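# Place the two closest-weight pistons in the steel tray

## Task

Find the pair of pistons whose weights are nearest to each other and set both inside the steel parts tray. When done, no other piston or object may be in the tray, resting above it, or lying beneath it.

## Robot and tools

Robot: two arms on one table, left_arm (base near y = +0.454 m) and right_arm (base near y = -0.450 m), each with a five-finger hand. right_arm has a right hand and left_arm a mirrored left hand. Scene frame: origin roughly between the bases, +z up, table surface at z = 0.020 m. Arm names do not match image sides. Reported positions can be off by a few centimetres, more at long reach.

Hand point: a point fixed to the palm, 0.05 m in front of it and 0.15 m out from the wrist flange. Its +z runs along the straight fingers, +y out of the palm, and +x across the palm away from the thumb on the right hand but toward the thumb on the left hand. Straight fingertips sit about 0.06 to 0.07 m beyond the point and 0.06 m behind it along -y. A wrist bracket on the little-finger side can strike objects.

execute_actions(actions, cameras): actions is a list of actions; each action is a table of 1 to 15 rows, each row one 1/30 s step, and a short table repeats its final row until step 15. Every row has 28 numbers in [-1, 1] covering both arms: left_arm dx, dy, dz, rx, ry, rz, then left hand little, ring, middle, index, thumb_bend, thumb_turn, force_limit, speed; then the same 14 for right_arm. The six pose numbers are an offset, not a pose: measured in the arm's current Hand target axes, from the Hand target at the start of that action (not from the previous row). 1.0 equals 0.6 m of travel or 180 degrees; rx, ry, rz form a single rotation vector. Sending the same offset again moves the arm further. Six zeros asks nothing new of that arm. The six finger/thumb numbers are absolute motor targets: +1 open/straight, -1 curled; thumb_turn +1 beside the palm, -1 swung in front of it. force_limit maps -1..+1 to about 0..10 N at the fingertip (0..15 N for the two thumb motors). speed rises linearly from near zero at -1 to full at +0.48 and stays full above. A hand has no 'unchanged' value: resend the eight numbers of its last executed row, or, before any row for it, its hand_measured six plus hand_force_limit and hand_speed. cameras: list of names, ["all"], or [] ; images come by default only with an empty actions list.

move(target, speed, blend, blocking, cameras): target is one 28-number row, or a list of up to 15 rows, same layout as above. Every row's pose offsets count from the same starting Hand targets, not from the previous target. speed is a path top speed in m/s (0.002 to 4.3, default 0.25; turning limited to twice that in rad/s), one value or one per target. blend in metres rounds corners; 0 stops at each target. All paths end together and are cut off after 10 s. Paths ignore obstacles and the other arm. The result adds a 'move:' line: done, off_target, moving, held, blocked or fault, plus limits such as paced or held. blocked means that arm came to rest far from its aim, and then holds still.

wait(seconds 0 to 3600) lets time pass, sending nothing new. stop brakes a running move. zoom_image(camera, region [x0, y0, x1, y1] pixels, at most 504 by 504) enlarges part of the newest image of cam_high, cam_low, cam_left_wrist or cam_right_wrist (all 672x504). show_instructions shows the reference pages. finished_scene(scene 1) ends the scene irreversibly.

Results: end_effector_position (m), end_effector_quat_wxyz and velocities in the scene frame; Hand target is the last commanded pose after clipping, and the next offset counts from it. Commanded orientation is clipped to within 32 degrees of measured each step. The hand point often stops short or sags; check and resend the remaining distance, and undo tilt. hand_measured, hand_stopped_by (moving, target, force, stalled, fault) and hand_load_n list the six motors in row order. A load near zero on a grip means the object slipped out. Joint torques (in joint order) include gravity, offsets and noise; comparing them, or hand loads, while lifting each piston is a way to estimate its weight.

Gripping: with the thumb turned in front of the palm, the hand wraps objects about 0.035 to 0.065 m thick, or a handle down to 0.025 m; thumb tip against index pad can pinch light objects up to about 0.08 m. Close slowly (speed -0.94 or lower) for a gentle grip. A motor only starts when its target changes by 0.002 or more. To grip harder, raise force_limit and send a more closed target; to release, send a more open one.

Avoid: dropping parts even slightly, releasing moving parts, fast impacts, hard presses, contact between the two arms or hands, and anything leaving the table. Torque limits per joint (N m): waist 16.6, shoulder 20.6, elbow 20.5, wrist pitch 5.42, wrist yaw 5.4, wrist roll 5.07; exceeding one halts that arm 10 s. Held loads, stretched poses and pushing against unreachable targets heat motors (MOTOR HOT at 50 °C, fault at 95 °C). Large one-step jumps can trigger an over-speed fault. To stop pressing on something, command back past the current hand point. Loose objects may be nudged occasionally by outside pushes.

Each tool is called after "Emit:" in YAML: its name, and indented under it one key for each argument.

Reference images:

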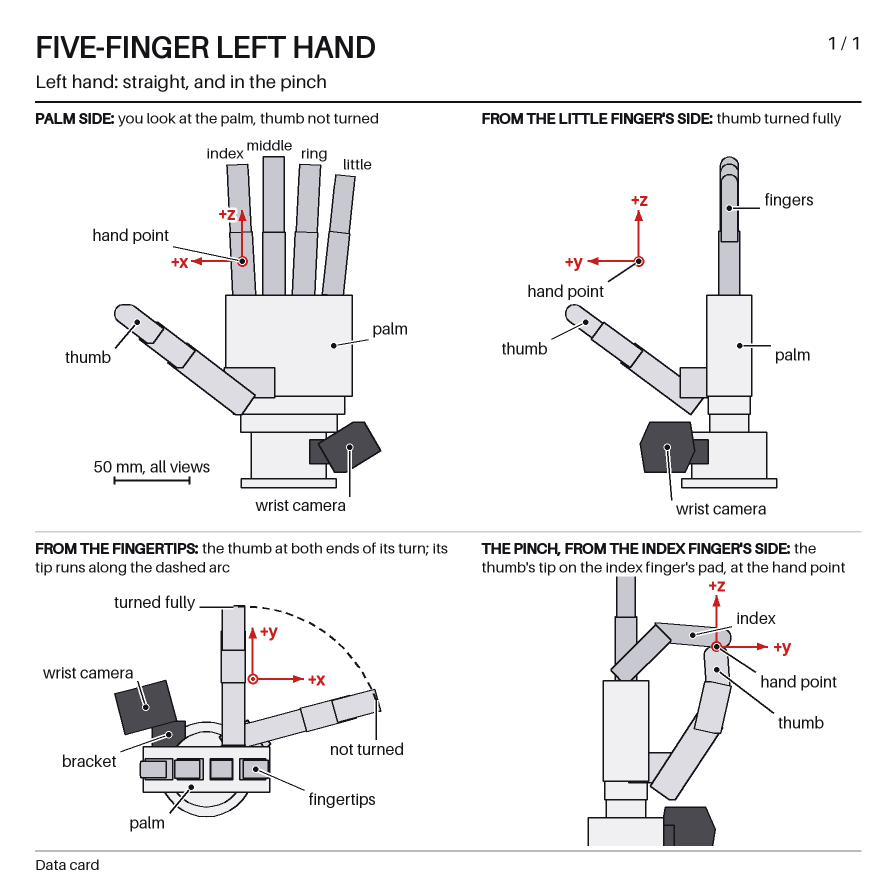

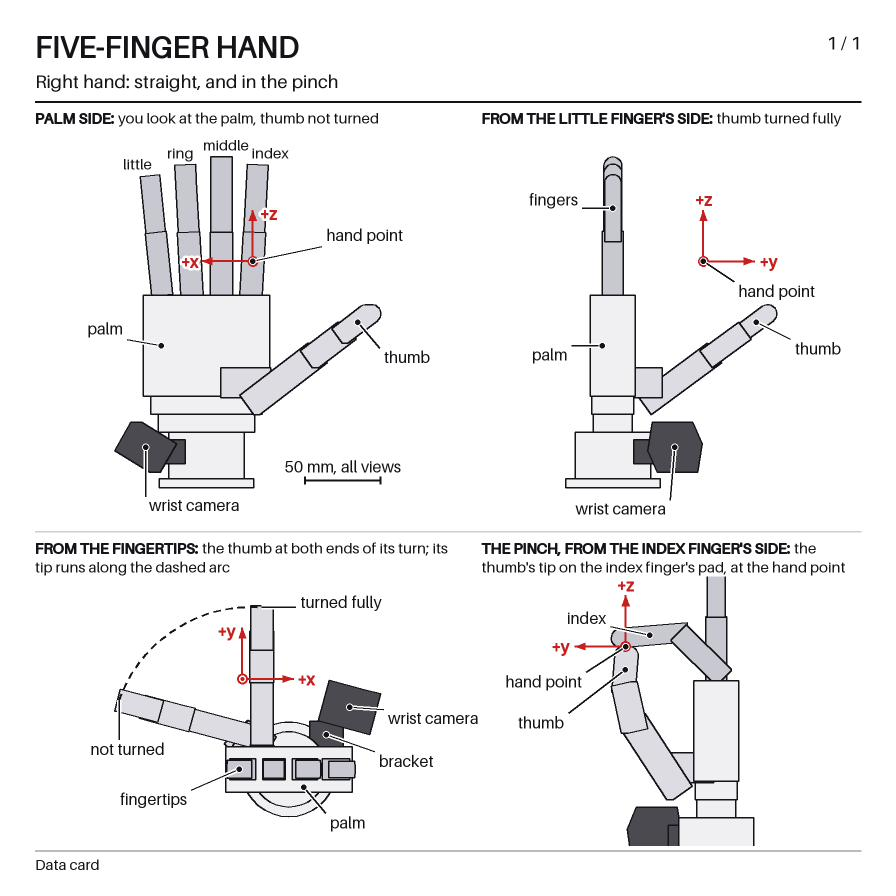

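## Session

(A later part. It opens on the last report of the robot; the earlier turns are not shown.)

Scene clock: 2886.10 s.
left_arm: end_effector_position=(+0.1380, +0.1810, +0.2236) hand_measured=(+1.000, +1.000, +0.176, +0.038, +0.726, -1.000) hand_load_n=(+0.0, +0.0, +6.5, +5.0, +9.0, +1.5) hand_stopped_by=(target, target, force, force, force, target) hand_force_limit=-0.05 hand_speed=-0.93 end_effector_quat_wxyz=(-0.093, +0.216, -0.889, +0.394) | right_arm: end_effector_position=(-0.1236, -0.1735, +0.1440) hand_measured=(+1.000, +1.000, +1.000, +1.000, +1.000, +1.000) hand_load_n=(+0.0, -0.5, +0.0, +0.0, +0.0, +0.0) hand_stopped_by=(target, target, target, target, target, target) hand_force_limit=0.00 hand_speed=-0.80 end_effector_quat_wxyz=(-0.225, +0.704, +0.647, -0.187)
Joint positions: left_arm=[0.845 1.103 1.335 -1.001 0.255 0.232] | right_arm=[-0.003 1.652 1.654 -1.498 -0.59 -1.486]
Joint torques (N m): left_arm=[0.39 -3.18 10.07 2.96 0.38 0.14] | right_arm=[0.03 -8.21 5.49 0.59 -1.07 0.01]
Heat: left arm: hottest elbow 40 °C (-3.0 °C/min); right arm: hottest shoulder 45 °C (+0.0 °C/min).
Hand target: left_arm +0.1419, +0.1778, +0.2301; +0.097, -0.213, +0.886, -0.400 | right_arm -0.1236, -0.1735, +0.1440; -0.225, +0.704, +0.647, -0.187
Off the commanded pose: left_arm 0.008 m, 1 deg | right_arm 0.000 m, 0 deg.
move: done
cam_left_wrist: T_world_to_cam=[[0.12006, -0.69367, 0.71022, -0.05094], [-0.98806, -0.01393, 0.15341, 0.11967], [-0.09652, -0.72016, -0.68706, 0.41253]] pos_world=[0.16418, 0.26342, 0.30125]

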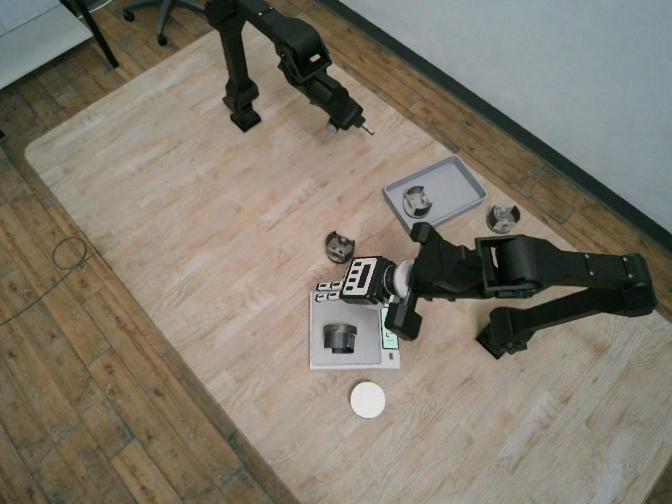

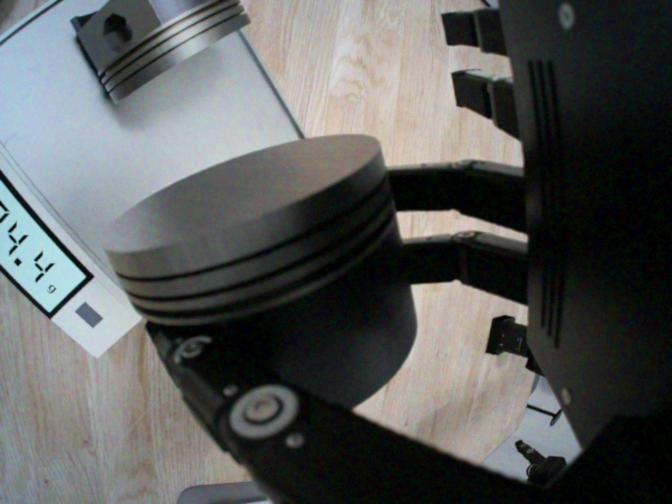

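Emit:
move:
  target: [0,0.0913,0.0803,0,0,0,1,1,0.16,-0.1,0.4,-1,-0.05,-0.93,0,0,0,0,0,0,1,1,1,1,1,1,0,-0.8]
  speed: 0.1
  cameras: ["cam_left_wrist"]

Scene clock: 2905.13 s.
left_arm: end_effector_position=(+0.1426, +0.1767, +0.1574) hand_measured=(+1.000, +1.000, +0.176, +0.038, +0.726, -1.000) hand_load_n=(+0.0, +0.0, +6.5, +4.5, +9.0, +1.5) hand_stopped_by=(target, target, force, force, force, target) hand_force_limit=-0.05 hand_speed=-0.93 end_effector_quat_wxyz=(-0.095, +0.214, -0.887, +0.397) | right_arm: end_effector_position=(-0.1236, -0.1735, +0.1440) hand_measured=(+1.000, +1.000, +1.000, +1.000, +1.000, +1.000) hand_load_n=(+0.0, -0.5, +0.0, +0.0, +0.0, +0.0) hand_stopped_by=(target, target, target, target, target, target) hand_force_limit=0.00 hand_speed=-0.80 end_effector_quat_wxyz=(-0.225, +0.704, +0.647, -0.187)
Joint positions: left_arm=[0.845 1.027 1.013 -0.745 0.255 0.233] | right_arm=[-0.003 1.652 1.654 -1.498 -0.59 -1.486]
Joint torques (N m): left_arm=[0.27 -5.32 7.22 2.97 0.42 0.06] | right_arm=[-0.02 -8.19 5.47 0.6 -1.09 0.02]
Heat: left arm: hottest elbow 43 °C (+1.0 °C/min); right arm: hottest shoulder 45 °C (+0.0 °C/min).
Hand target: left_arm +0.1419, +0.1779, +0.1571; +0.097, -0.213, +0.886, -0.400 | right_arm -0.1236, -0.1735, +0.1440; -0.225, +0.704, +0.647, -0.187
Off the commanded pose: left_arm 0.001 m, 0 deg | right_arm 0.000 m, 0 deg.
move: done
cam_left_wrist: T_world_to_cam=[[0.11424, -0.68953, 0.71519, -0.00803], [-0.98918, -0.01223, 0.14621, 0.13531], [-0.09207, -0.72415, -0.68347, 0.36402]] pos_world=[0.16827, 0.25972, 0.23476]

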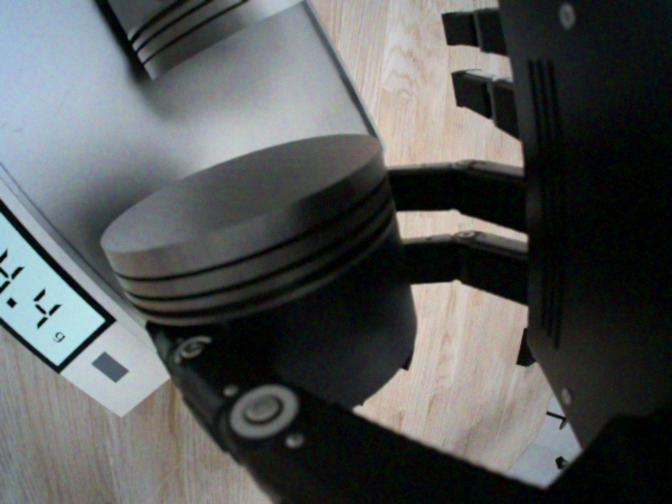

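Emit:
move:
  target: [0,0.0088,0.0077,0,0,0,1,1,0.16,-0.1,0.4,-1,-0.05,-0.93,0,0,0,0,0,0,1,1,1,1,1,1,0,-0.8]
  speed: 0.05

Emit:
move:
  target: [0,0.0038,0.0033,0,0,0,1,1,0.16,-0.1,0.4,-1,-0.05,-0.93,0,0,0,0,0,0,1,1,1,1,1,1,0,-0.8]
  speed: 0.05
  cameras: ["cam_left_wrist"]

Scene clock: 2912.73 s.
left_arm: end_effector_position=(+0.1426, +0.1767, +0.1500) hand_measured=(+1.000, +1.000, +0.176, +0.038, +0.726, -1.000) hand_load_n=(+0.0, -0.5, +6.5, +4.5, +8.5, +1.5) hand_stopped_by=(target, target, force, force, force, target) hand_force_limit=-0.05 hand_speed=-0.93 end_effector_quat_wxyz=(-0.095, +0.214, -0.887, +0.397) | right_arm: end_effector_position=(-0.1236, -0.1735, +0.1440) hand_measured=(+1.000, +1.000, +1.000, +1.000, +1.000, +1.000) hand_load_n=(+0.0, +0.0, +0.0, +0.0, +0.5, +0.0) hand_stopped_by=(target, target, target, target, target, target) hand_force_limit=0.00 hand_speed=-0.80 end_effector_quat_wxyz=(-0.225, +0.704, +0.647, -0.187)
Joint positions: left_arm=[0.845 1.022 0.982 -0.72 0.255 0.233] | right_arm=[-0.003 1.652 1.654 -1.498 -0.59 -1.486]
Joint torques (N m): left_arm=[0.16 -5.5 7.16 2.98 0.42 0.1] | right_arm=[-0.01 -8.21 5.42 0.6 -1.09 0.01]
Heat: left arm: hottest wrist pitch 44 °C (+4.0 °C/min); right arm: hottest shoulder 45 °C (+0.0 °C/min).
Hand target: left_arm +0.1419, +0.1779, +0.1500; +0.097, -0.213, +0.886, -0.400 | right_arm -0.1236, -0.1735, +0.1440; -0.225, +0.704, +0.647, -0.187
Off the commanded pose: left_arm 0.001 m, 0 deg | right_arm 0.000 m, 0 deg.
move: done

Scene clock: 2913.23 s.
left_arm: end_effector_position=(+0.1426, +0.1768, +0.1471) hand_measured=(+1.000, +1.000, +0.176, +0.038, +0.726, -1.000) hand_load_n=(+0.0, +0.0, +6.5, +4.5, +8.5, +1.5) hand_stopped_by=(target, target, force, force, force, target) hand_force_limit=-0.05 hand_speed=-0.93 end_effector_quat_wxyz=(-0.095, +0.214, -0.887, +0.397) | right_arm: end_effector_position=(-0.1236, -0.1735, +0.1440) hand_measured=(+1.000, +1.000, +1.000, +1.000, +1.000, +1.000) hand_load_n=(+0.0, +0.0, +0.0, -0.5, +0.0, +0.0) hand_stopped_by=(target, target, target, target, target, target) hand_force_limit=0.00 hand_speed=-0.80 end_effector_quat_wxyz=(-0.225, +0.704, +0.647, -0.187)
Joint positions: left_arm=[0.845 1.019 0.969 -0.709 0.255 0.233] | right_arm=[-0.003 1.652 1.654 -1.498 -0.59 -1.486]
Joint torques (N m): left_arm=[0.13 -5.32 7.21 2.96 0.42 0.05] | right_arm=[0 -8.18 5.46 0.59 -1.07 0.04]
Heat: left arm: hottest wrist pitch 44 °C (+4.1 °C/min); right arm: hottest shoulder 45 °C (+0.0 °C/min).
Hand target: left_arm +0.1418, +0.1779, +0.1470; +0.097, -0.213, +0.886, -0.400 | right_arm -0.1236, -0.1735, +0.1440; -0.225, +0.704, +0.647, -0.187
Off the commanded pose: left_arm 0.001 m, 0 deg | right_arm 0.000 m, 0 deg.
move: done
cam_left_wrist: T_world_to_cam=[[0.11468, -0.68996, 0.71471, -0.00051], [-0.9891, -0.01241, 0.14672, 0.13663], [-0.09236, -0.72374, -0.68386, 0.357]] pos_world=[0.16817, 0.25972, 0.22445]

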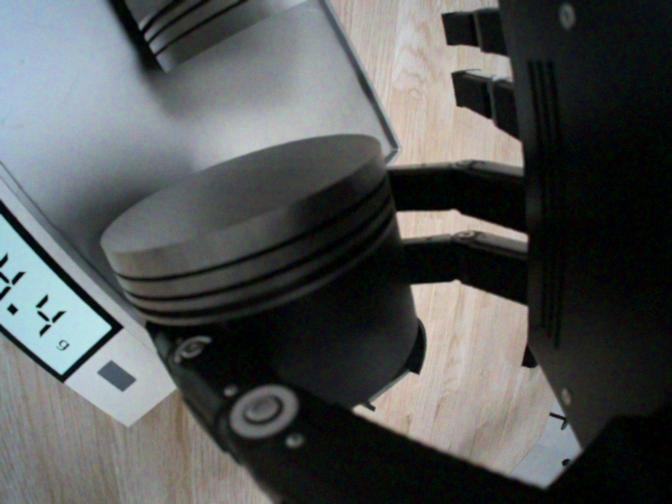

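Emit:
move:
  target: [0,0.0038,0.0033,0,0,0,1,1,0.16,-0.1,0.4,-1,-0.05,-0.93,0,0,0,0,0,0,1,1,1,1,1,1,0,-0.8]
  speed: 0.05
  cameras: ["cam_left_wrist"]

Scene clock: 2917.77 s.
left_arm: end_effector_position=(+0.1426, +0.1768, +0.1442) hand_measured=(+1.000, +1.000, +0.176, +0.038, +0.726, -1.000) hand_load_n=(+0.0, +0.0, +6.5, +5.0, +9.0, +1.5) hand_stopped_by=(target, target, force, force, force, target) hand_force_limit=-0.05 hand_speed=-0.93 end_effector_quat_wxyz=(-0.095, +0.214, -0.887, +0.397) | right_arm: end_effector_position=(-0.1236, -0.1735, +0.1440) hand_measured=(+1.000, +1.000, +1.000, +1.000, +1.000, +1.000) hand_load_n=(+0.0, +0.0, +0.0, +0.0, +0.0, +0.0) hand_stopped_by=(target, target, target, target, target, target) hand_force_limit=0.00 hand_speed=-0.80 end_effector_quat_wxyz=(-0.225, +0.704, +0.647, -0.187)
Joint positions: left_arm=[0.845 1.017 0.956 -0.698 0.255 0.233] | right_arm=[-0.003 1.652 1.654 -1.498 -0.59 -1.486]
Joint torques (N m): left_arm=[0.45 -5.3 7.29 2.95 0.39 0.08] | right_arm=[-0.04 -8.15 5.44 0.6 -1.09 0.01]
Heat: left arm: hottest wrist pitch 45 °C (+5.0 °C/min); right arm: hottest shoulder 45 °C (+0.0 °C/min).
Hand target: left_arm +0.1419, +0.1779, +0.1441; +0.097, -0.213, +0.886, -0.400 | right_arm -0.1236, -0.1735, +0.1440; -0.225, +0.704, +0.647, -0.187
Off the commanded pose: left_arm 0.001 m, 0 deg | right_arm 0.000 m, 0 deg.
move: done
cam_left_wrist: T_world_to_cam=[[0.11449, -0.68975, 0.71494, 0.00148], [-0.98913, -0.01231, 0.14652, 0.13718], [-0.09226, -0.72394, -0.68366, 0.35502]] pos_world=[0.16827, 0.25972, 0.22156]

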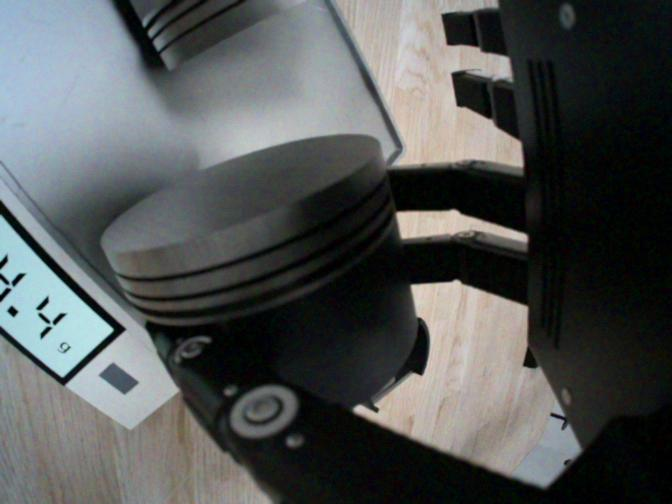

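Emit:
move:
  target: [0,0.0031,0.0028,0,0,0,1,1,0.16,-0.1,0.4,-1,-0.05,-0.93,0,0,0,0,0,0,1,1,1,1,1,1,0,-0.8]
  speed: 0.05
  cameras: ["cam_left_wrist"]

Scene clock: 2921.70 s.
left_arm: end_effector_position=(+0.1427, +0.1767, +0.1417) hand_measured=(+1.000, +1.000, +0.176, +0.038, +0.726, -1.000) hand_load_n=(+0.0, -0.5, +6.5, +5.0, +9.0, +1.5) hand_stopped_by=(target, target, force, force, force, target) hand_force_limit=-0.05 hand_speed=-0.93 end_effector_quat_wxyz=(-0.095, +0.214, -0.887, +0.397) | right_arm: end_effector_position=(-0.1236, -0.1735, +0.1440) hand_measured=(+1.000, +1.000, +1.000, +1.000, +1.000, +1.000) hand_load_n=(+0.0, +0.0, +0.0, -0.5, +0.0, +0.0) hand_stopped_by=(target, target, target, target, target, target) hand_force_limit=0.00 hand_speed=-0.80 end_effector_quat_wxyz=(-0.225, +0.704, +0.647, -0.187)
Joint positions: left_arm=[0.845 1.016 0.945 -0.689 0.255 0.233] | right_arm=[-0.003 1.652 1.654 -1.498 -0.59 -1.486]
Joint torques (N m): left_arm=[0.25 -5.34 7.25 2.98 0.4 0.07] | right_arm=[0.05 -8.24 5.52 0.6 -1.08 0.01]
Heat: left arm: hottest wrist pitch 45 °C (+5.0 °C/min); right arm: hottest shoulder 45 °C (+0.0 °C/min).
Hand target: left_arm +0.1419, +0.1778, +0.1416; +0.097, -0.213, +0.886, -0.400 | right_arm -0.1236, -0.1735, +0.1440; -0.225, +0.704, +0.647, -0.187
Off the commanded pose: left_arm 0.001 m, 0 deg | right_arm 0.000 m, 0 deg.
move: done
cam_left_wrist: T_world_to_cam=[[0.11449, -0.68975, 0.71494, 0.0032], [-0.98913, -0.01231, 0.14652, 0.13754], [-0.09226, -0.72394, -0.68366, 0.35324]] pos_world=[0.16827, 0.25962, 0.21905]

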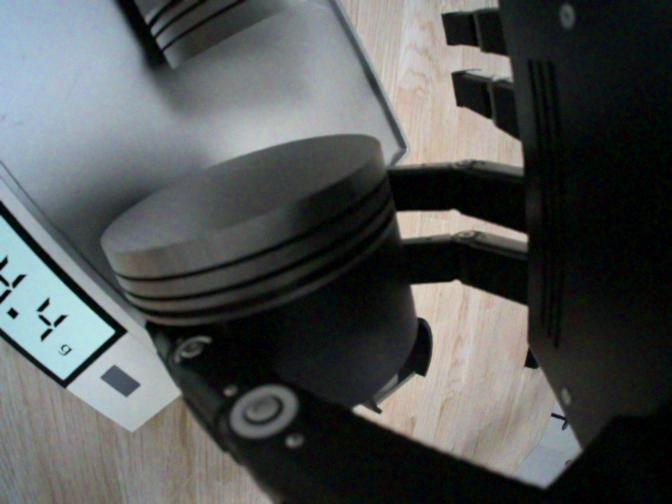

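Emit:
move:
  target: [0,0.0031,0.0028,0,0,0,1,1,0.16,-0.1,0.4,-1,-0.05,-0.93,0,0,0,0,0,0,1,1,1,1,1,1,0,-0.8]
  speed: 0.05
  cameras: ["cam_left_wrist"]

Scene clock: 2929.50 s.
left_arm: end_effector_position=(+0.1426, +0.1767, +0.1391) hand_measured=(+1.000, +1.000, +0.176, +0.038, +0.726, -1.000) hand_load_n=(+0.0, +0.0, +6.5, +4.5, +9.0, +1.5) hand_stopped_by=(target, target, force, force, force, target) hand_force_limit=-0.05 hand_speed=-0.93 end_effector_quat_wxyz=(-0.095, +0.214, -0.887, +0.397) | right_arm: end_effector_position=(-0.1236, -0.1735, +0.1440) hand_measured=(+1.000, +1.000, +1.000, +1.000, +1.000, +1.000) hand_load_n=(+0.0, +0.0, +0.0, +0.0, +0.0, +0.0) hand_stopped_by=(target, target, target, target, target, target) hand_force_limit=0.00 hand_speed=-0.80 end_effector_quat_wxyz=(-0.225, +0.704, +0.647, -0.187)
Joint positions: left_arm=[0.845 1.014 0.934 -0.68 0.255 0.233] | right_arm=[-0.003 1.652 1.654 -1.498 -0.59 -1.486]
Joint torques (N m): left_arm=[0.22 -5.31 7.37 3 0.43 0.08] | right_arm=[0.05 -8.17 5.46 0.6 -1.08 0.01]
Heat: left arm: hottest wrist pitch 45 °C (+6.1 °C/min); right arm: hottest shoulder 45 °C (+0.0 °C/min).
Hand target: left_arm +0.1419, +0.1779, +0.1389; +0.097, -0.213, +0.886, -0.400 | right_arm -0.1236, -0.1735, +0.1440; -0.225, +0.704, +0.647, -0.187
Off the commanded pose: left_arm 0.001 m, 0 deg | right_arm 0.000 m, 0 deg.
move: done
cam_left_wrist: T_world_to_cam=[[0.11468, -0.68996, 0.71471, 0.00513], [-0.9891, -0.01241, 0.14672, 0.1379], [-0.09236, -0.72374, -0.68386, 0.35147]] pos_world=[0.16827, 0.25962, 0.21646]

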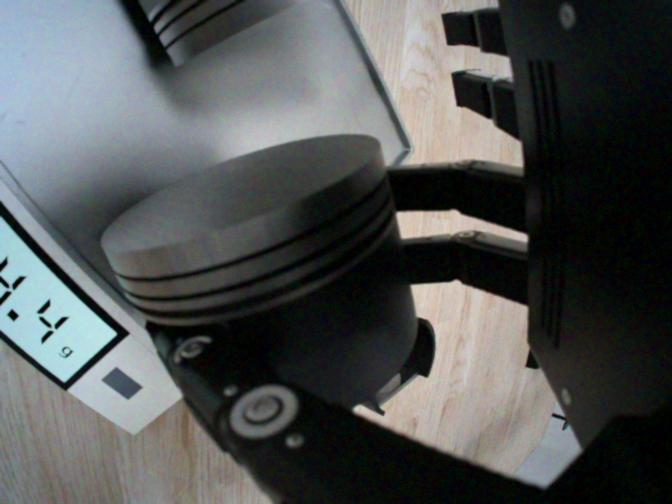

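Emit:
move:
  target: [0,0.0031,0.0028,0,0,0,1,1,0.16,-0.1,0.4,-1,-0.05,-0.93,0,0,0,0,0,0,1,1,1,1,1,1,0,-0.8]
  speed: 0.05
  cameras: ["cam_left_wrist"]

Scene clock: 2934.97 s.
left_arm: end_effector_position=(+0.1426, +0.1767, +0.1366) hand_measured=(+1.000, +1.000, +0.176, +0.038, +0.726, -1.000) hand_load_n=(+0.0, -0.5, +7.0, +4.5, +9.0, +1.5) hand_stopped_by=(target, target, force, force, force, target) hand_force_limit=-0.05 hand_speed=-0.93 end_effector_quat_wxyz=(-0.095, +0.214, -0.887, +0.397) | right_arm: end_effector_position=(-0.1236, -0.1735, +0.1440) hand_measured=(+1.000, +1.000, +1.000, +1.000, +1.000, +1.000) hand_load_n=(+0.0, +0.0, +0.0, +0.0, +0.0, +0.0) hand_stopped_by=(target, target, target, target, target, target) hand_force_limit=0.00 hand_speed=-0.80 end_effector_quat_wxyz=(-0.225, +0.704, +0.647, -0.187)
Joint positions: left_arm=[0.845 1.012 0.923 -0.671 0.255 0.233] | right_arm=[-0.003 1.652 1.654 -1.498 -0.59 -1.486]
Joint torques (N m): left_arm=[0.26 -5.39 7.12 2.95 0.41 0.04] | right_arm=[0.01 -8.17 5.45 0.61 -1.08 0.02]
Heat: left arm: hottest wrist pitch 46 °C (+7.0 °C/min); right arm: hottest shoulder 45 °C (+0.0 °C/min).
Hand target: left_arm +0.1419, +0.1778, +0.1364; +0.097, -0.213, +0.886, -0.400 | right_arm -0.1236, -0.1735, +0.1440; -0.225, +0.704, +0.647, -0.187
Off the commanded pose: left_arm 0.001 m, 0 deg | right_arm 0.000 m, 0 deg.
move: done
cam_left_wrist: T_world_to_cam=[[0.11468, -0.68996, 0.71471, 0.00692], [-0.9891, -0.01241, 0.14672, 0.13827], [-0.09236, -0.72374, -0.68386, 0.34976]] pos_world=[0.16827, 0.25962, 0.21396]

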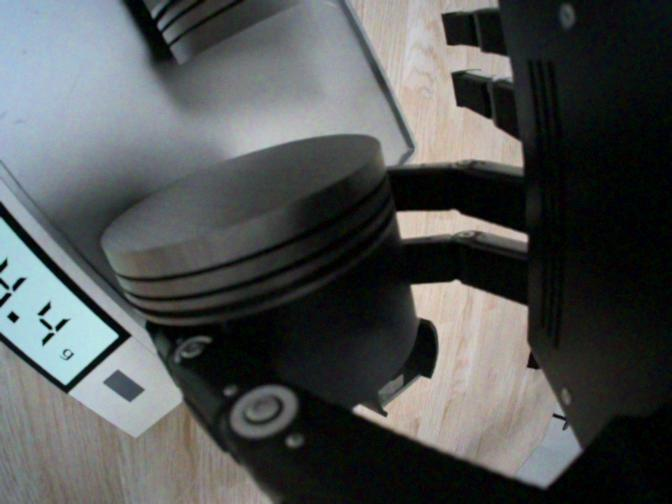

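Emit:
move:
  target: [0,0.0025,0.0022,0,0,0,1,1,0.16,-0.1,0.4,-1,-0.05,-0.93,0,0,0,0,0,0,1,1,1,1,1,1,0,-0.8]
  speed: 0.05
  cameras: ["cam_left_wrist"]

Scene clock: 2941.93 s.
left_arm: end_effector_position=(+0.1428, +0.1766, +0.1352) hand_measured=(+1.000, +1.000, +0.176, +0.038, +0.726, -1.000) hand_load_n=(+0.0, -0.5, +6.5, +4.5, +8.5, +1.5) hand_stopped_by=(target, target, force, force, force, target) hand_force_limit=-0.05 hand_speed=-0.93 end_effector_quat_wxyz=(-0.095, +0.214, -0.887, +0.398) | right_arm: end_effector_position=(-0.1236, -0.1735, +0.1440) hand_measured=(+1.000, +1.000, +1.000, +1.000, +1.000, +1.000) hand_load_n=(+0.0, +0.0, -0.5, +0.0, +0.0, +0.0) hand_stopped_by=(target, target, target, target, target, target) hand_force_limit=0.00 hand_speed=-0.80 end_effector_quat_wxyz=(-0.225, +0.704, +0.647, -0.187)
Joint positions: left_arm=[0.845 1.011 0.916 -0.664 0.255 0.233] | right_arm=[-0.003 1.652 1.654 -1.498 -0.59 -1.486]
Joint torques (N m): left_arm=[0.28 -5.27 7.19 3 0.4 0.12] | right_arm=[0.01 -8.14 5.5 0.63 -1.08 0.02]
Heat: left arm: hottest wrist pitch 46 °C (+7.0 °C/min); right arm: hottest shoulder 45 °C (+0.0 °C/min).
Hand target: left_arm +0.1419, +0.1778, +0.1345; +0.097, -0.213, +0.886, -0.400 | right_arm -0.1236, -0.1735, +0.1440; -0.225, +0.704, +0.647, -0.187
Off the commanded pose: left_arm 0.002 m, 0 deg | right_arm 0.000 m, 0 deg.
move: done
cam_left_wrist: T_world_to_cam=[[0.11391, -0.6892, 0.71556, 0.00773], [-0.98925, -0.01223, 0.14571, 0.13878], [-0.09167, -0.72447, -0.68319, 0.34867]] pos_world=[0.16837, 0.25962, 0.21246]

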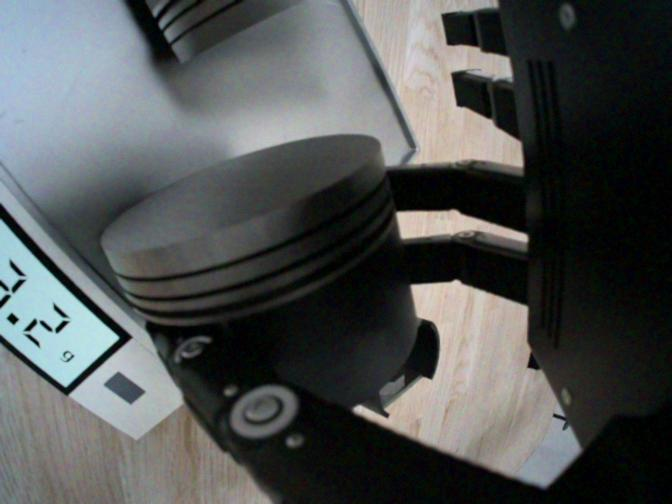

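Emit:
move:
  target: [0,0.0015,0.0013,0,0,0,1,1,0.16,-0.1,0.4,-1,-0.05,-0.93,0,0,0,0,0,0,1,1,1,1,1,1,0,-0.8]
  speed: 0.05

Emit:
move:
  target: [0,0,0,0,0,0,1,1,0.34,0.25,0.84,-1,-0.05,-0.94,0,0,0,0,0,0,1,1,1,1,1,1,0,-0.8]
  speed: 0.05
  cameras: ["cam_left_wrist"]

Scene clock: 2951.67 s.
left_arm: end_effector_position=(+0.1430, +0.1764, +0.1349) hand_measured=(+1.000, +1.000, +0.176, +0.038, +0.726, -1.000) hand_load_n=(+0.0, +0.0, +6.5, +4.5, +9.0, +1.5) hand_stopped_by=(target, target, force, force, force, target) hand_force_limit=-0.05 hand_speed=-0.93 end_effector_quat_wxyz=(-0.096, +0.214, -0.887, +0.399) | right_arm: end_effector_position=(-0.1236, -0.1735, +0.1440) hand_measured=(+1.000, +1.000, +1.000, +1.000, +1.000, +1.000) hand_load_n=(+0.0, +0.0, +0.0, +0.0, +0.0, +0.0) hand_stopped_by=(target, target, target, target, target, target) hand_force_limit=0.00 hand_speed=-0.80 end_effector_quat_wxyz=(-0.225, +0.704, +0.647, -0.187) end_effector_velocity=(+0.003, +0.001, +0.000) end_effector_angular_velocity=(+0.026, -0.011, +0.044)
Joint positions: left_arm=[0.845 1.009 0.912 -0.659 0.255 0.233] | right_arm=[-0.003 1.652 1.654 -1.498 -0.59 -1.486]
Joint velocities: left_arm=[within noise] | right_arm=[0.002 -0.002 0.002 -0.007 0.007 -0.051]
Joint torques (N m): left_arm=[0.07 -5.22 6.99 2.99 0.44 0.1] | right_arm=[0.01 -8.18 5.5 0.6 -1.09 0.02]
Heat: left arm: hottest wrist pitch 47 °C (+7.0 °C/min); right arm: hottest shoulder 45 °C (+0.0 °C/min).
Hand target: left_arm +0.1420, +0.1778, +0.1334; +0.097, -0.213, +0.886, -0.400 | right_arm -0.1236, -0.1735, +0.1440; -0.225, +0.704, +0.647, -0.187
Off the commanded pose: left_arm 0.002 m, 0 deg | right_arm 0.000 m, 0 deg.
move: done

Scene clock: 2953.23 s.
left_arm: end_effector_position=(+0.1439, +0.1754, +0.1368) hand_measured=(+1.000, +1.000, +0.340, +0.250, +0.840, -1.000) hand_load_n=(+0.0, +0.0, +0.0, +0.0, +0.0, +0.0) hand_stopped_by=(target, target, target, target, target, target) hand_force_limit=-0.05 hand_speed=-0.94 end_effector_quat_wxyz=(-0.098, +0.213, -0.885, +0.402) | right_arm: end_effector_position=(-0.1236, -0.1735, +0.1440) hand_measured=(+1.000, +1.000, +1.000, +1.000, +1.000, +1.000) hand_load_n=(+0.0, +0.0, +0.0, +0.0, +0.0, +0.0) hand_stopped_by=(target, target, target, target, target, target) hand_force_limit=0.00 hand_speed=-0.80 end_effector_quat_wxyz=(-0.225, +0.704, +0.647, -0.187)
Joint positions: left_arm=[0.845 1.005 0.911 -0.654 0.256 0.233] | right_arm=[-0.003 1.652 1.654 -1.498 -0.59 -1.486]
Joint torques (N m): left_arm=[0.29 -4.7 7.14 2.54 0.37 0.1] | right_arm=[0.05 -8.22 5.5 0.6 -1.08 0.03]
Heat: left arm: hottest wrist pitch 47 °C (+6.1 °C/min); right arm: hottest shoulder 45 °C (+0.0 °C/min).
Hand target: left_arm +0.1419, +0.1778, +0.1334; +0.097, -0.213, +0.886, -0.400 | right_arm -0.1236, -0.1735, +0.1440; -0.225, +0.704, +0.647, -0.187
Off the commanded pose: left_arm 0.005 m, 0 deg | right_arm 0.000 m, 0 deg.
move: done
cam_left_wrist: T_world_to_cam=[[0.10803, -0.68366, 0.72176, 0.00456], [-0.99038, -0.01083, 0.13798, 0.14055], [-0.08651, -0.72972, -0.67826, 0.34861]] pos_world=[0.16886, 0.25903, 0.21376]

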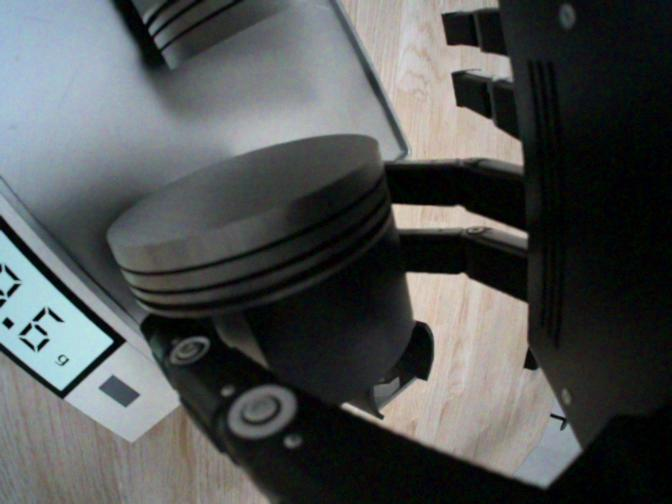

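Emit:
move:
  target:
    - [0,0,0,0,0,0,1,1,0.6,0.6,1,-1,-0.05,-0.8,0,0,0,0,0,0,1,1,1,1,1,1,0,-0.8]
    - [0,-0.05,-0.044,0,0,0,1,1,0.6,0.6,1,-1,-0.05,-0.8,0,0,0,0,0,0,1,1,1,1,1,1,0,-0.8]
    - [0,-0.1201,-0.1057,0,0,0,1,1,0.6,0.6,1,-1,-0.05,-0.8,0,0,0,0,0,0,1,1,1,1,1,1,0,-0.8]
  speed: [0.05,0.05,0.18]
  blend: [0,0.01,0]
  cameras: ["cam_left_wrist","cam_high"]

Emit:
zoom_image:
  camera: "cam_left_wrist"
  region: [0, 130, 130, 380]

Scene clock: 2962.67 s.
left_arm: end_effector_position=(+0.1402, +0.1788, +0.2278) hand_measured=(+1.000, +1.000, +0.600, +0.600, +1.000, -1.000) hand_load_n=(+0.0, +0.0, +0.0, +0.0, +0.0, +0.0) hand_stopped_by=(target, target, target, target, target, target) hand_force_limit=-0.05 hand_speed=-0.80 end_effector_quat_wxyz=(-0.097, +0.213, -0.886, +0.401) | right_arm: end_effector_position=(-0.1236, -0.1735, +0.1440) hand_measured=(+1.000, +1.000, +1.000, +1.000, +1.000, +1.000) hand_load_n=(+0.0, +0.0, +0.0, +0.0, +0.0, +0.0) hand_stopped_by=(target, target, target, target, target, target) hand_force_limit=0.00 hand_speed=-0.80 end_effector_quat_wxyz=(-0.225, +0.704, +0.647, -0.187)
Joint positions: left_arm=[0.845 1.099 1.338 -0.99 0.256 0.233] | right_arm=[-0.003 1.652 1.654 -1.498 -0.59 -1.486]
Joint torques (N m): left_arm=[0.2 -2.76 9.49 2.3 0.36 0.06] | right_arm=[-0.02 -8.2 5.56 0.6 -1.08 0.01]
Heat: left arm: hottest wrist pitch 46 °C (+3.0 °C/min); right arm: hottest shoulder 45 °C (+0.0 °C/min).
Hand target: left_arm +0.1418, +0.1778, +0.2293; +0.097, -0.213, +0.886, -0.400 | right_arm -0.1236, -0.1735, +0.1440; -0.225, +0.704, +0.647, -0.187
Off the commanded pose: left_arm 0.003 m, 0 deg | right_arm 0.000 m, 0 deg.
move: done
cam_left_wrist: T_world_to_cam=[[0.10994, -0.6854, 0.71982, -0.05789], [-0.98997, -0.01088, 0.14084, 0.12364], [-0.0887, -0.72809, -0.67972, 0.41267]] pos_world=[0.16537, 0.26213, 0.30476]
Images, in order (width x height): cam_high 672x504, cam_left_wrist 672x504.

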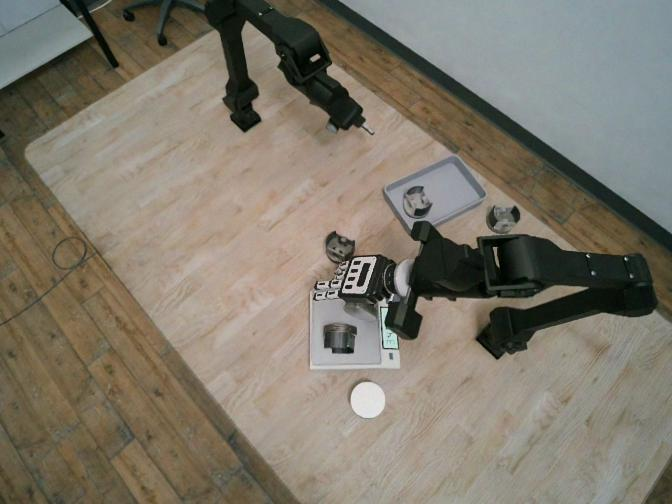

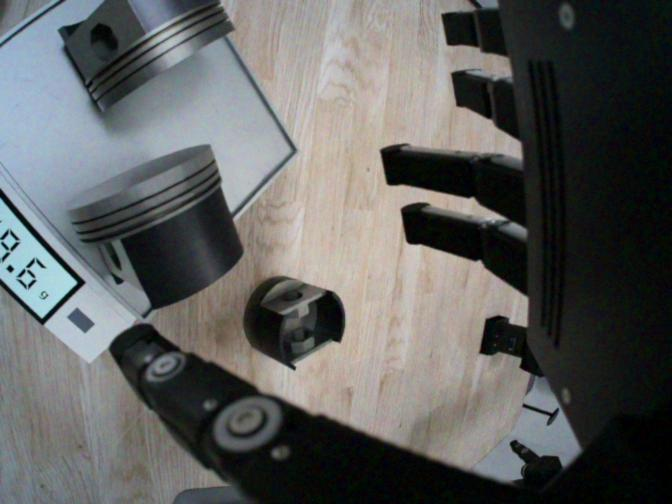

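Scaled by 2.016 from the camera's image (finer frame: 960x720).

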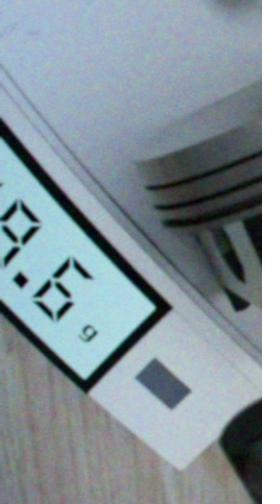

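Emit:
move:
  target: [-0.1528,-0.017,0.0192,0,-0.0709,-0.0624,1,1,0.6,0.6,1,-1,-0.05,-0.8,0,0,0,0,0,0,1,1,1,1,1,1,0,-0.8]
  speed: 0.18
  cameras: ["cam_left_wrist","cam_high"]

Emit:
zoom_image:
  camera: "cam_left_wrist"
  region: [0, 250, 160, 500]

Scene clock: 2983.33 s.
left_arm: end_effector_position=(+0.2268, +0.2070, +0.2280) hand_measured=(+1.000, +1.000, +0.600, +0.600, +1.000, -1.000) hand_load_n=(+0.0, +0.0, +0.0, +0.0, +0.0, +0.5) hand_stopped_by=(target, target, target, target, target, target) hand_force_limit=-0.05 hand_speed=-0.80 end_effector_quat_wxyz=(-0.154, +0.339, -0.846, +0.382) | right_arm: end_effector_position=(-0.1236, -0.1735, +0.1440) hand_measured=(+1.000, +1.000, +1.000, +1.000, +1.000, +1.000) hand_load_n=(+0.0, +0.0, +0.0, +0.0, +0.0, +0.0) hand_stopped_by=(target, target, target, target, target, target) hand_force_limit=0.00 hand_speed=-0.80 end_effector_quat_wxyz=(-0.225, +0.704, +0.647, -0.187)
Joint positions: left_arm=[1.023 1.197 1.387 -0.926 0.172 0.157] | right_arm=[-0.003 1.652 1.654 -1.498 -0.59 -1.486]
Joint torques (N m): left_arm=[0.22 -3.29 9.75 2.67 0.11 -0.14] | right_arm=[0.04 -8.21 5.48 0.58 -1.08 0.01]
Heat: left arm: hottest wrist pitch 45 °C (+0.0 °C/min); right arm: hottest shoulder 45 °C (+0.0 °C/min).
Hand target: left_arm +0.2304, +0.2058, +0.2293; +0.155, -0.342, +0.845, -0.381 | right_arm -0.1236, -0.1735, +0.1440; -0.225, +0.704, +0.647, -0.187
Off the commanded pose: left_arm 0.004 m, 0 deg | right_arm 0.000 m, 0 deg.
move: done
cam_left_wrist: T_world_to_cam=[[0.30119, -0.62694, 0.71849, -0.10335], [-0.94558, -0.29368, 0.14012, 0.25828], [0.12316, -0.72159, -0.68128, 0.39205]] pos_world=[0.22707, 0.29396, 0.30516]
Images, in order (width x height): cam_high 672x504, cam_left_wrist 672x504.

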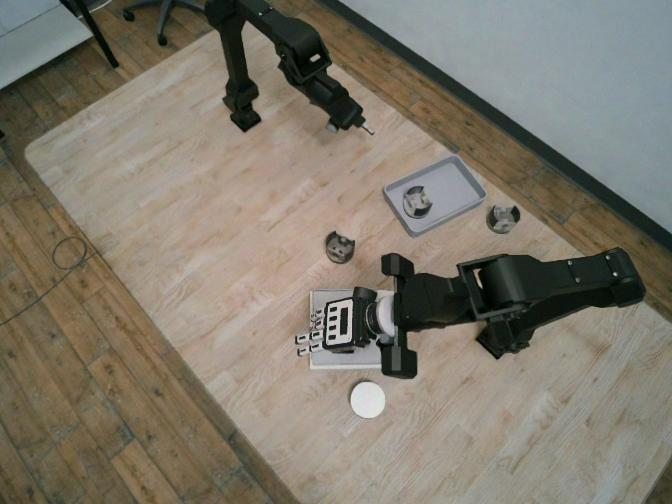

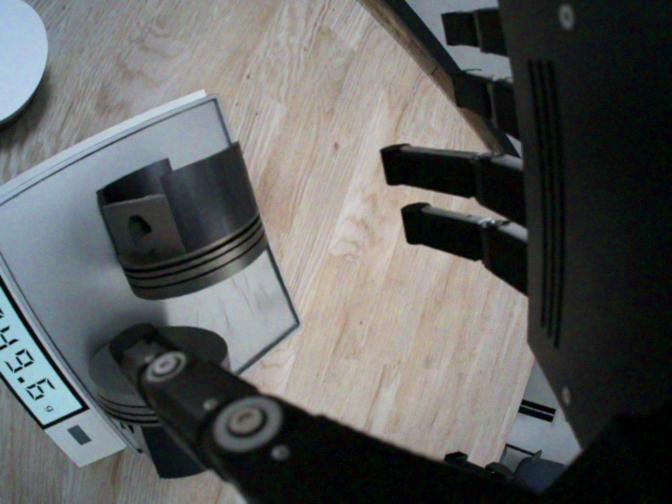

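Scaled by 2.016 from the camera's image (finer frame: 960x720).

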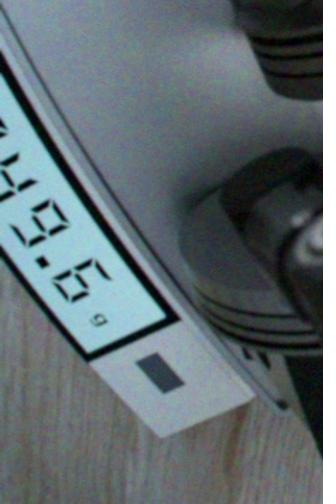

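Emit:
move:
  target: [0.2365,0.19,-0.243,0,0.1418,0.1248,1,1,0.6,0.6,1,-1,-0.05,-0.8,0,0,0,0,0,0,1,1,1,1,1,1,0,-0.8]
  speed: 0.2
  cameras: ["cam_high","cam_left_wrist"]

Emit:
zoom_image:
  camera: "cam_high"
  region: [370, 290, 410, 365]

Scene clock: 3018.73 s.
left_arm: end_effector_position=(+0.0012, +0.2386, +0.2437) hand_measured=(+1.000, +1.000, +0.600, +0.600, +1.000, -1.000) hand_load_n=(+0.0, +0.0, +0.0, +0.0, +0.0, +0.0) hand_stopped_by=(target, target, target, target, target, target) hand_force_limit=-0.05 hand_speed=-0.80 end_effector_quat_wxyz=(-0.038, +0.078, -0.906, +0.414) | right_arm: end_effector_position=(-0.1236, -0.1735, +0.1440) hand_measured=(+1.000, +1.000, +1.000, +1.000, +1.000, +1.000) hand_load_n=(+0.0, +0.0, +0.0, +0.0, +0.0, +0.0) hand_stopped_by=(target, target, target, target, target, target) hand_force_limit=0.00 hand_speed=-0.80 end_effector_quat_wxyz=(-0.225, +0.704, +0.647, -0.187)
Joint positions: left_arm=[0.619 0.791 1.339 -1.305 0.309 0.286] | right_arm=[-0.003 1.652 1.654 -1.498 -0.59 -1.486]
Joint torques (N m): left_arm=[-0.18 -0.73 5.31 2.52 0.28 -0.13] | right_arm=[0.01 -8.17 5.47 0.6 -1.07 0.03]
Heat: left arm: hottest wrist pitch 47 °C (+0.0 °C/min); right arm: hottest shoulder 45 °C (+0.0 °C/min).
Hand target: left_arm +0.0000, +0.2398, +0.2401; +0.036, -0.080, +0.908, -0.410 | right_arm -0.1236, -0.1735, +0.1440; -0.225, +0.704, +0.647, -0.187
Off the commanded pose: left_arm 0.004 m, 1 deg | right_arm 0.000 m, 0 deg.
move: done
cam_left_wrist: T_world_to_cam=[[-0.10078, -0.68276, 0.72366, -0.0144], [-0.95005, 0.28199, 0.13374, -0.08361], [-0.29538, -0.67404, -0.67707, 0.4414]] pos_world=[0.04949, 0.31127, 0.32046]

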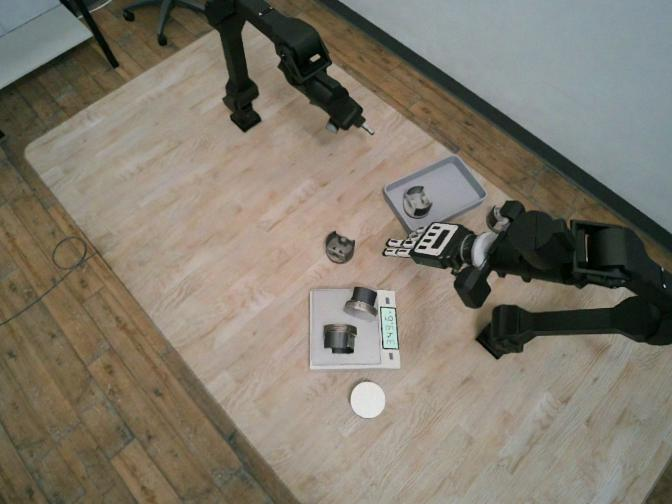

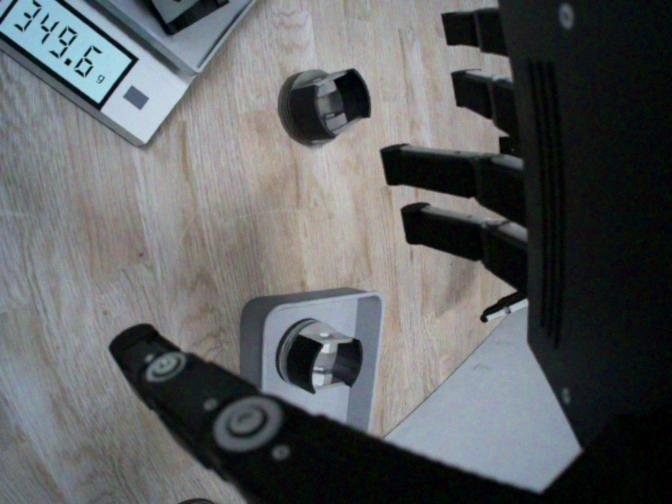

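Scaled by 6.720 from the camera's image (finer frame: 960x720).

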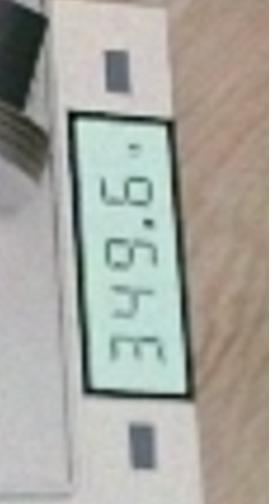

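Emit:
move:
  target: [-0.3683,-0.0673,0.1037,0,-0.1418,-0.1248,1,1,0.6,0.6,1,-1,-0.05,-0.8,0,0,0,0,0,0,1,1,1,1,1,1,0,-0.8]
  speed: 0.2

Emit:
move:
  target: [0,0.0438,0.0385,0,0,0,1,1,0.6,0.6,1,-1,-0.05,-0.8,0,0,0,0,0,0,1,1,1,1,1,1,0,-0.8]
  speed: 0.1
  cameras: ["cam_left_wrist"]

Scene clock: 3047.03 s.
left_arm: end_effector_position=(+0.2269, +0.2073, +0.2281) hand_measured=(+1.000, +1.000, +0.600, +0.600, +1.000, -1.000) hand_load_n=(+0.0, +0.0, +0.0, +0.0, +0.0, +0.0) hand_stopped_by=(target, target, target, target, target, target) hand_force_limit=-0.05 hand_speed=-0.80 end_effector_quat_wxyz=(-0.154, +0.339, -0.846, +0.382) | right_arm: end_effector_position=(-0.1236, -0.1735, +0.1440) hand_measured=(+1.000, +1.000, +1.000, +1.000, +1.000, +1.000) hand_load_n=(+0.0, +0.0, +0.0, +0.0, +0.0, +0.0) hand_stopped_by=(target, target, target, target, target, target) hand_force_limit=0.00 hand_speed=-0.80 end_effector_quat_wxyz=(-0.225, +0.704, +0.647, -0.187)
Joint positions: left_arm=[1.025 1.196 1.387 -0.926 0.174 0.158] | right_arm=[-0.003 1.652 1.654 -1.498 -0.59 -1.486]
Joint torques (N m): left_arm=[0.06 -3.4 9.62 2.7 0.09 -0.16] | right_arm=[0.04 -8.21 5.46 0.6 -1.06 0.01]
Heat: left arm: hottest wrist pitch 46 °C (+1.0 °C/min); right arm: hottest shoulder 45 °C (+0.0 °C/min).
Hand target: left_arm +0.2304, +0.2061, +0.2293; +0.155, -0.341, +0.845, -0.382 | right_arm -0.1236, -0.1735, +0.1440; -0.225, +0.704, +0.647, -0.187
Off the commanded pose: left_arm 0.004 m, 0 deg | right_arm 0.000 m, 0 deg.
move: done

Scene clock: 3047.93 s.
left_arm: end_effector_position=(+0.2326, +0.2036, +0.1987) hand_measured=(+1.000, +1.000, +0.600, +0.600, +1.000, -1.000) hand_load_n=(+0.0, +0.0, +0.0, +0.0, +0.0, +0.0) hand_stopped_by=(target, target, target, target, target, target) hand_force_limit=-0.05 hand_speed=-0.80 end_effector_quat_wxyz=(-0.156, +0.338, -0.845, +0.385) | right_arm: end_effector_position=(-0.1236, -0.1735, +0.1440) hand_measured=(+1.000, +1.000, +1.000, +1.000, +1.000, +1.000) hand_load_n=(+0.0, +0.0, +0.0, +0.0, +0.0, +0.0) hand_stopped_by=(target, target, target, target, target, target) hand_force_limit=0.00 hand_speed=-0.80 end_effector_quat_wxyz=(-0.225, +0.704, +0.647, -0.187)
Joint positions: left_arm=[1.025 1.171 1.241 -0.799 0.174 0.158] | right_arm=[-0.003 1.652 1.654 -1.498 -0.59 -1.486]
Joint torques (N m): left_arm=[0 -5.88 6.58 2.74 0.13 -0.12] | right_arm=[-0.06 -8.2 5.45 0.6 -1.08 0.01]
Heat: left arm: hottest wrist pitch 46 °C (+1.0 °C/min); right arm: hottest shoulder 45 °C (+0.0 °C/min).
Hand target: left_arm +0.2304, +0.2061, +0.1944; +0.155, -0.341, +0.845, -0.382 | right_arm -0.1236, -0.1735, +0.1440; -0.225, +0.704, +0.647, -0.187
Off the commanded pose: left_arm 0.006 m, 1 deg | right_arm 0.000 m, 0 deg.
move: done
cam_left_wrist: T_world_to_cam=[[0.29645, -0.62372, 0.72325, -0.08676], [-0.94648, -0.29306, 0.13522, 0.26791], [0.12762, -0.72463, -0.67722, 0.36773]] pos_world=[0.23236, 0.29087, 0.27556]

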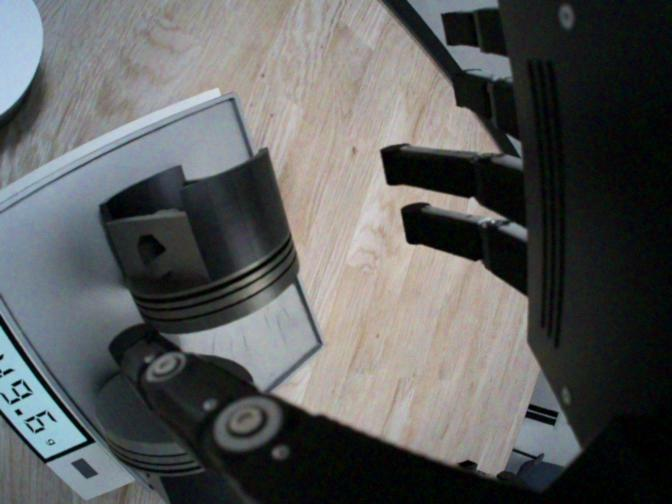

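Emit:
move:
  target: [0,0.0743,0.0654,0,0,0,1,1,0.6,0.6,1,-1,-0.05,-0.8,0,0,0,0,0,0,1,1,1,1,1,1,0,-0.8]
  speed: 0.08
  cameras: ["cam_left_wrist"]

Scene clock: 3060.43 s.
left_arm: end_effector_position=(+0.2330, +0.2033, +0.1396) hand_measured=(+1.000, +1.000, +0.600, +0.600, +1.000, -1.000) hand_load_n=(+0.0, +0.0, +0.0, +0.0, +0.0, +0.0) hand_stopped_by=(target, target, target, target, target, target) hand_force_limit=-0.05 hand_speed=-0.80 end_effector_quat_wxyz=(-0.156, +0.338, -0.845, +0.385) | right_arm: end_effector_position=(-0.1236, -0.1735, +0.1440) hand_measured=(+1.000, +1.000, +1.000, +1.000, +1.000, +1.000) hand_load_n=(+0.0, +0.0, +0.0, +0.0, +0.0, +0.0) hand_stopped_by=(target, target, target, target, target, target) hand_force_limit=0.00 hand_speed=-0.80 end_effector_quat_wxyz=(-0.225, +0.704, +0.647, -0.187)
Joint positions: left_arm=[1.025 1.128 0.977 -0.578 0.174 0.158] | right_arm=[-0.003 1.652 1.654 -1.498 -0.59 -1.486]
Joint torques (N m): left_arm=[0.17 -6.02 6.61 2.76 0.14 -0.17] | right_arm=[-0.02 -8.17 5.46 0.61 -1.08 0.01]
Heat: left arm: hottest wrist pitch 47 °C (+0.0 °C/min); right arm: hottest shoulder 45 °C (+0.0 °C/min).
Hand target: left_arm +0.2304, +0.2061, +0.1351; +0.155, -0.341, +0.845, -0.382 | right_arm -0.1236, -0.1735, +0.1440; -0.225, +0.704, +0.647, -0.187
Off the commanded pose: left_arm 0.006 m, 1 deg | right_arm 0.000 m, 0 deg.
move: done
cam_left_wrist: T_world_to_cam=[[0.29645, -0.62372, 0.72325, -0.04435], [-0.94648, -0.29306, 0.13522, 0.27628], [0.12762, -0.72463, -0.67722, 0.32743]] pos_world=[0.23286, 0.29057, 0.21646]

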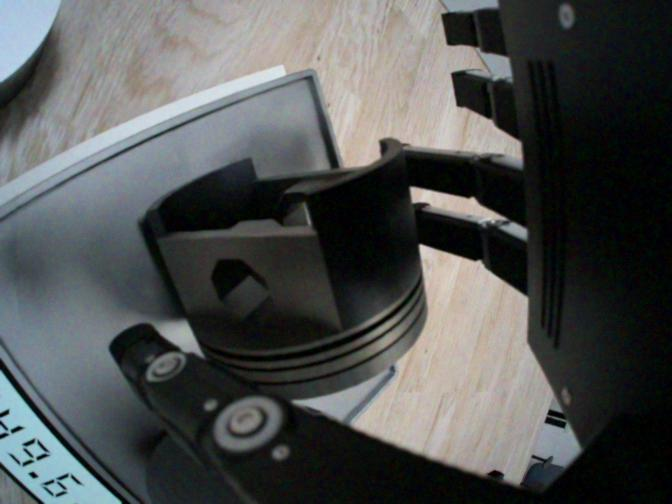

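Emit:
move:
  target: [0,0.0201,0.0177,0,0,0,1,1,0.6,0.6,1,-1,-0.05,-0.8,0,0,0,0,0,0,1,1,1,1,1,1,0,-0.8]
  speed: 0.06
  cameras: ["cam_left_wrist"]

Scene clock: 3069.27 s.
left_arm: end_effector_position=(+0.2331, +0.2033, +0.1235) hand_measured=(+1.000, +1.000, +0.600, +0.600, +1.000, -1.000) hand_load_n=(+0.0, +0.0, +0.0, +0.0, +0.0, +0.0) hand_stopped_by=(target, target, target, target, target, target) hand_force_limit=-0.05 hand_speed=-0.80 end_effector_quat_wxyz=(-0.156, +0.338, -0.845, +0.385) | right_arm: end_effector_position=(-0.1236, -0.1735, +0.1440) hand_measured=(+1.000, +1.000, +1.000, +1.000, +1.000, +1.000) hand_load_n=(+0.0, +0.0, +0.0, +0.0, +0.0, +0.0) hand_stopped_by=(target, target, target, target, target, target) hand_force_limit=0.00 hand_speed=-0.80 end_effector_quat_wxyz=(-0.225, +0.704, +0.647, -0.187)
Joint positions: left_arm=[1.025 1.124 0.911 -0.516 0.174 0.158] | right_arm=[-0.003 1.652 1.654 -1.498 -0.59 -1.486]
Joint torques (N m): left_arm=[0.18 -5.72 6.62 2.76 0.13 -0.12] | right_arm=[-0.03 -8.17 5.47 0.62 -1.08 0.01]
Heat: left arm: hottest wrist pitch 46 °C (-1.0 °C/min); right arm: hottest shoulder 45 °C (+0.0 °C/min).
Hand target: left_arm +0.2304, +0.2062, +0.1190; +0.155, -0.341, +0.845, -0.382 | right_arm -0.1236, -0.1735, +0.1440; -0.225, +0.704, +0.647, -0.187
Off the commanded pose: left_arm 0.006 m, 1 deg | right_arm 0.000 m, 0 deg.
move: done
cam_left_wrist: T_world_to_cam=[[0.29645, -0.62372, 0.72325, -0.03267], [-0.94648, -0.29306, 0.13522, 0.27857], [0.12762, -0.72463, -0.67722, 0.31645]] pos_world=[0.23296, 0.29057, 0.20026]

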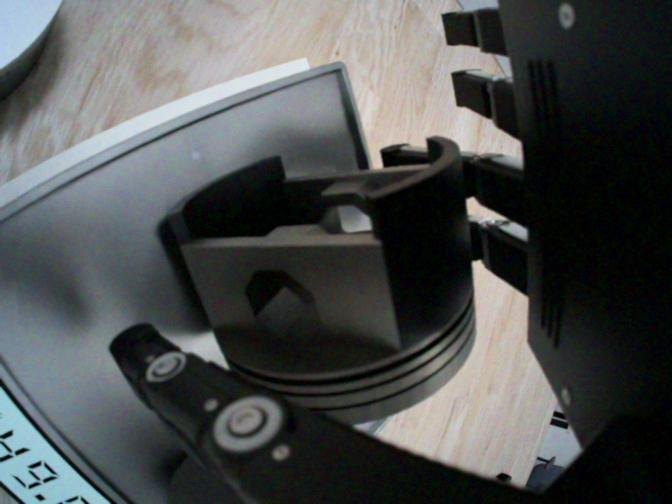

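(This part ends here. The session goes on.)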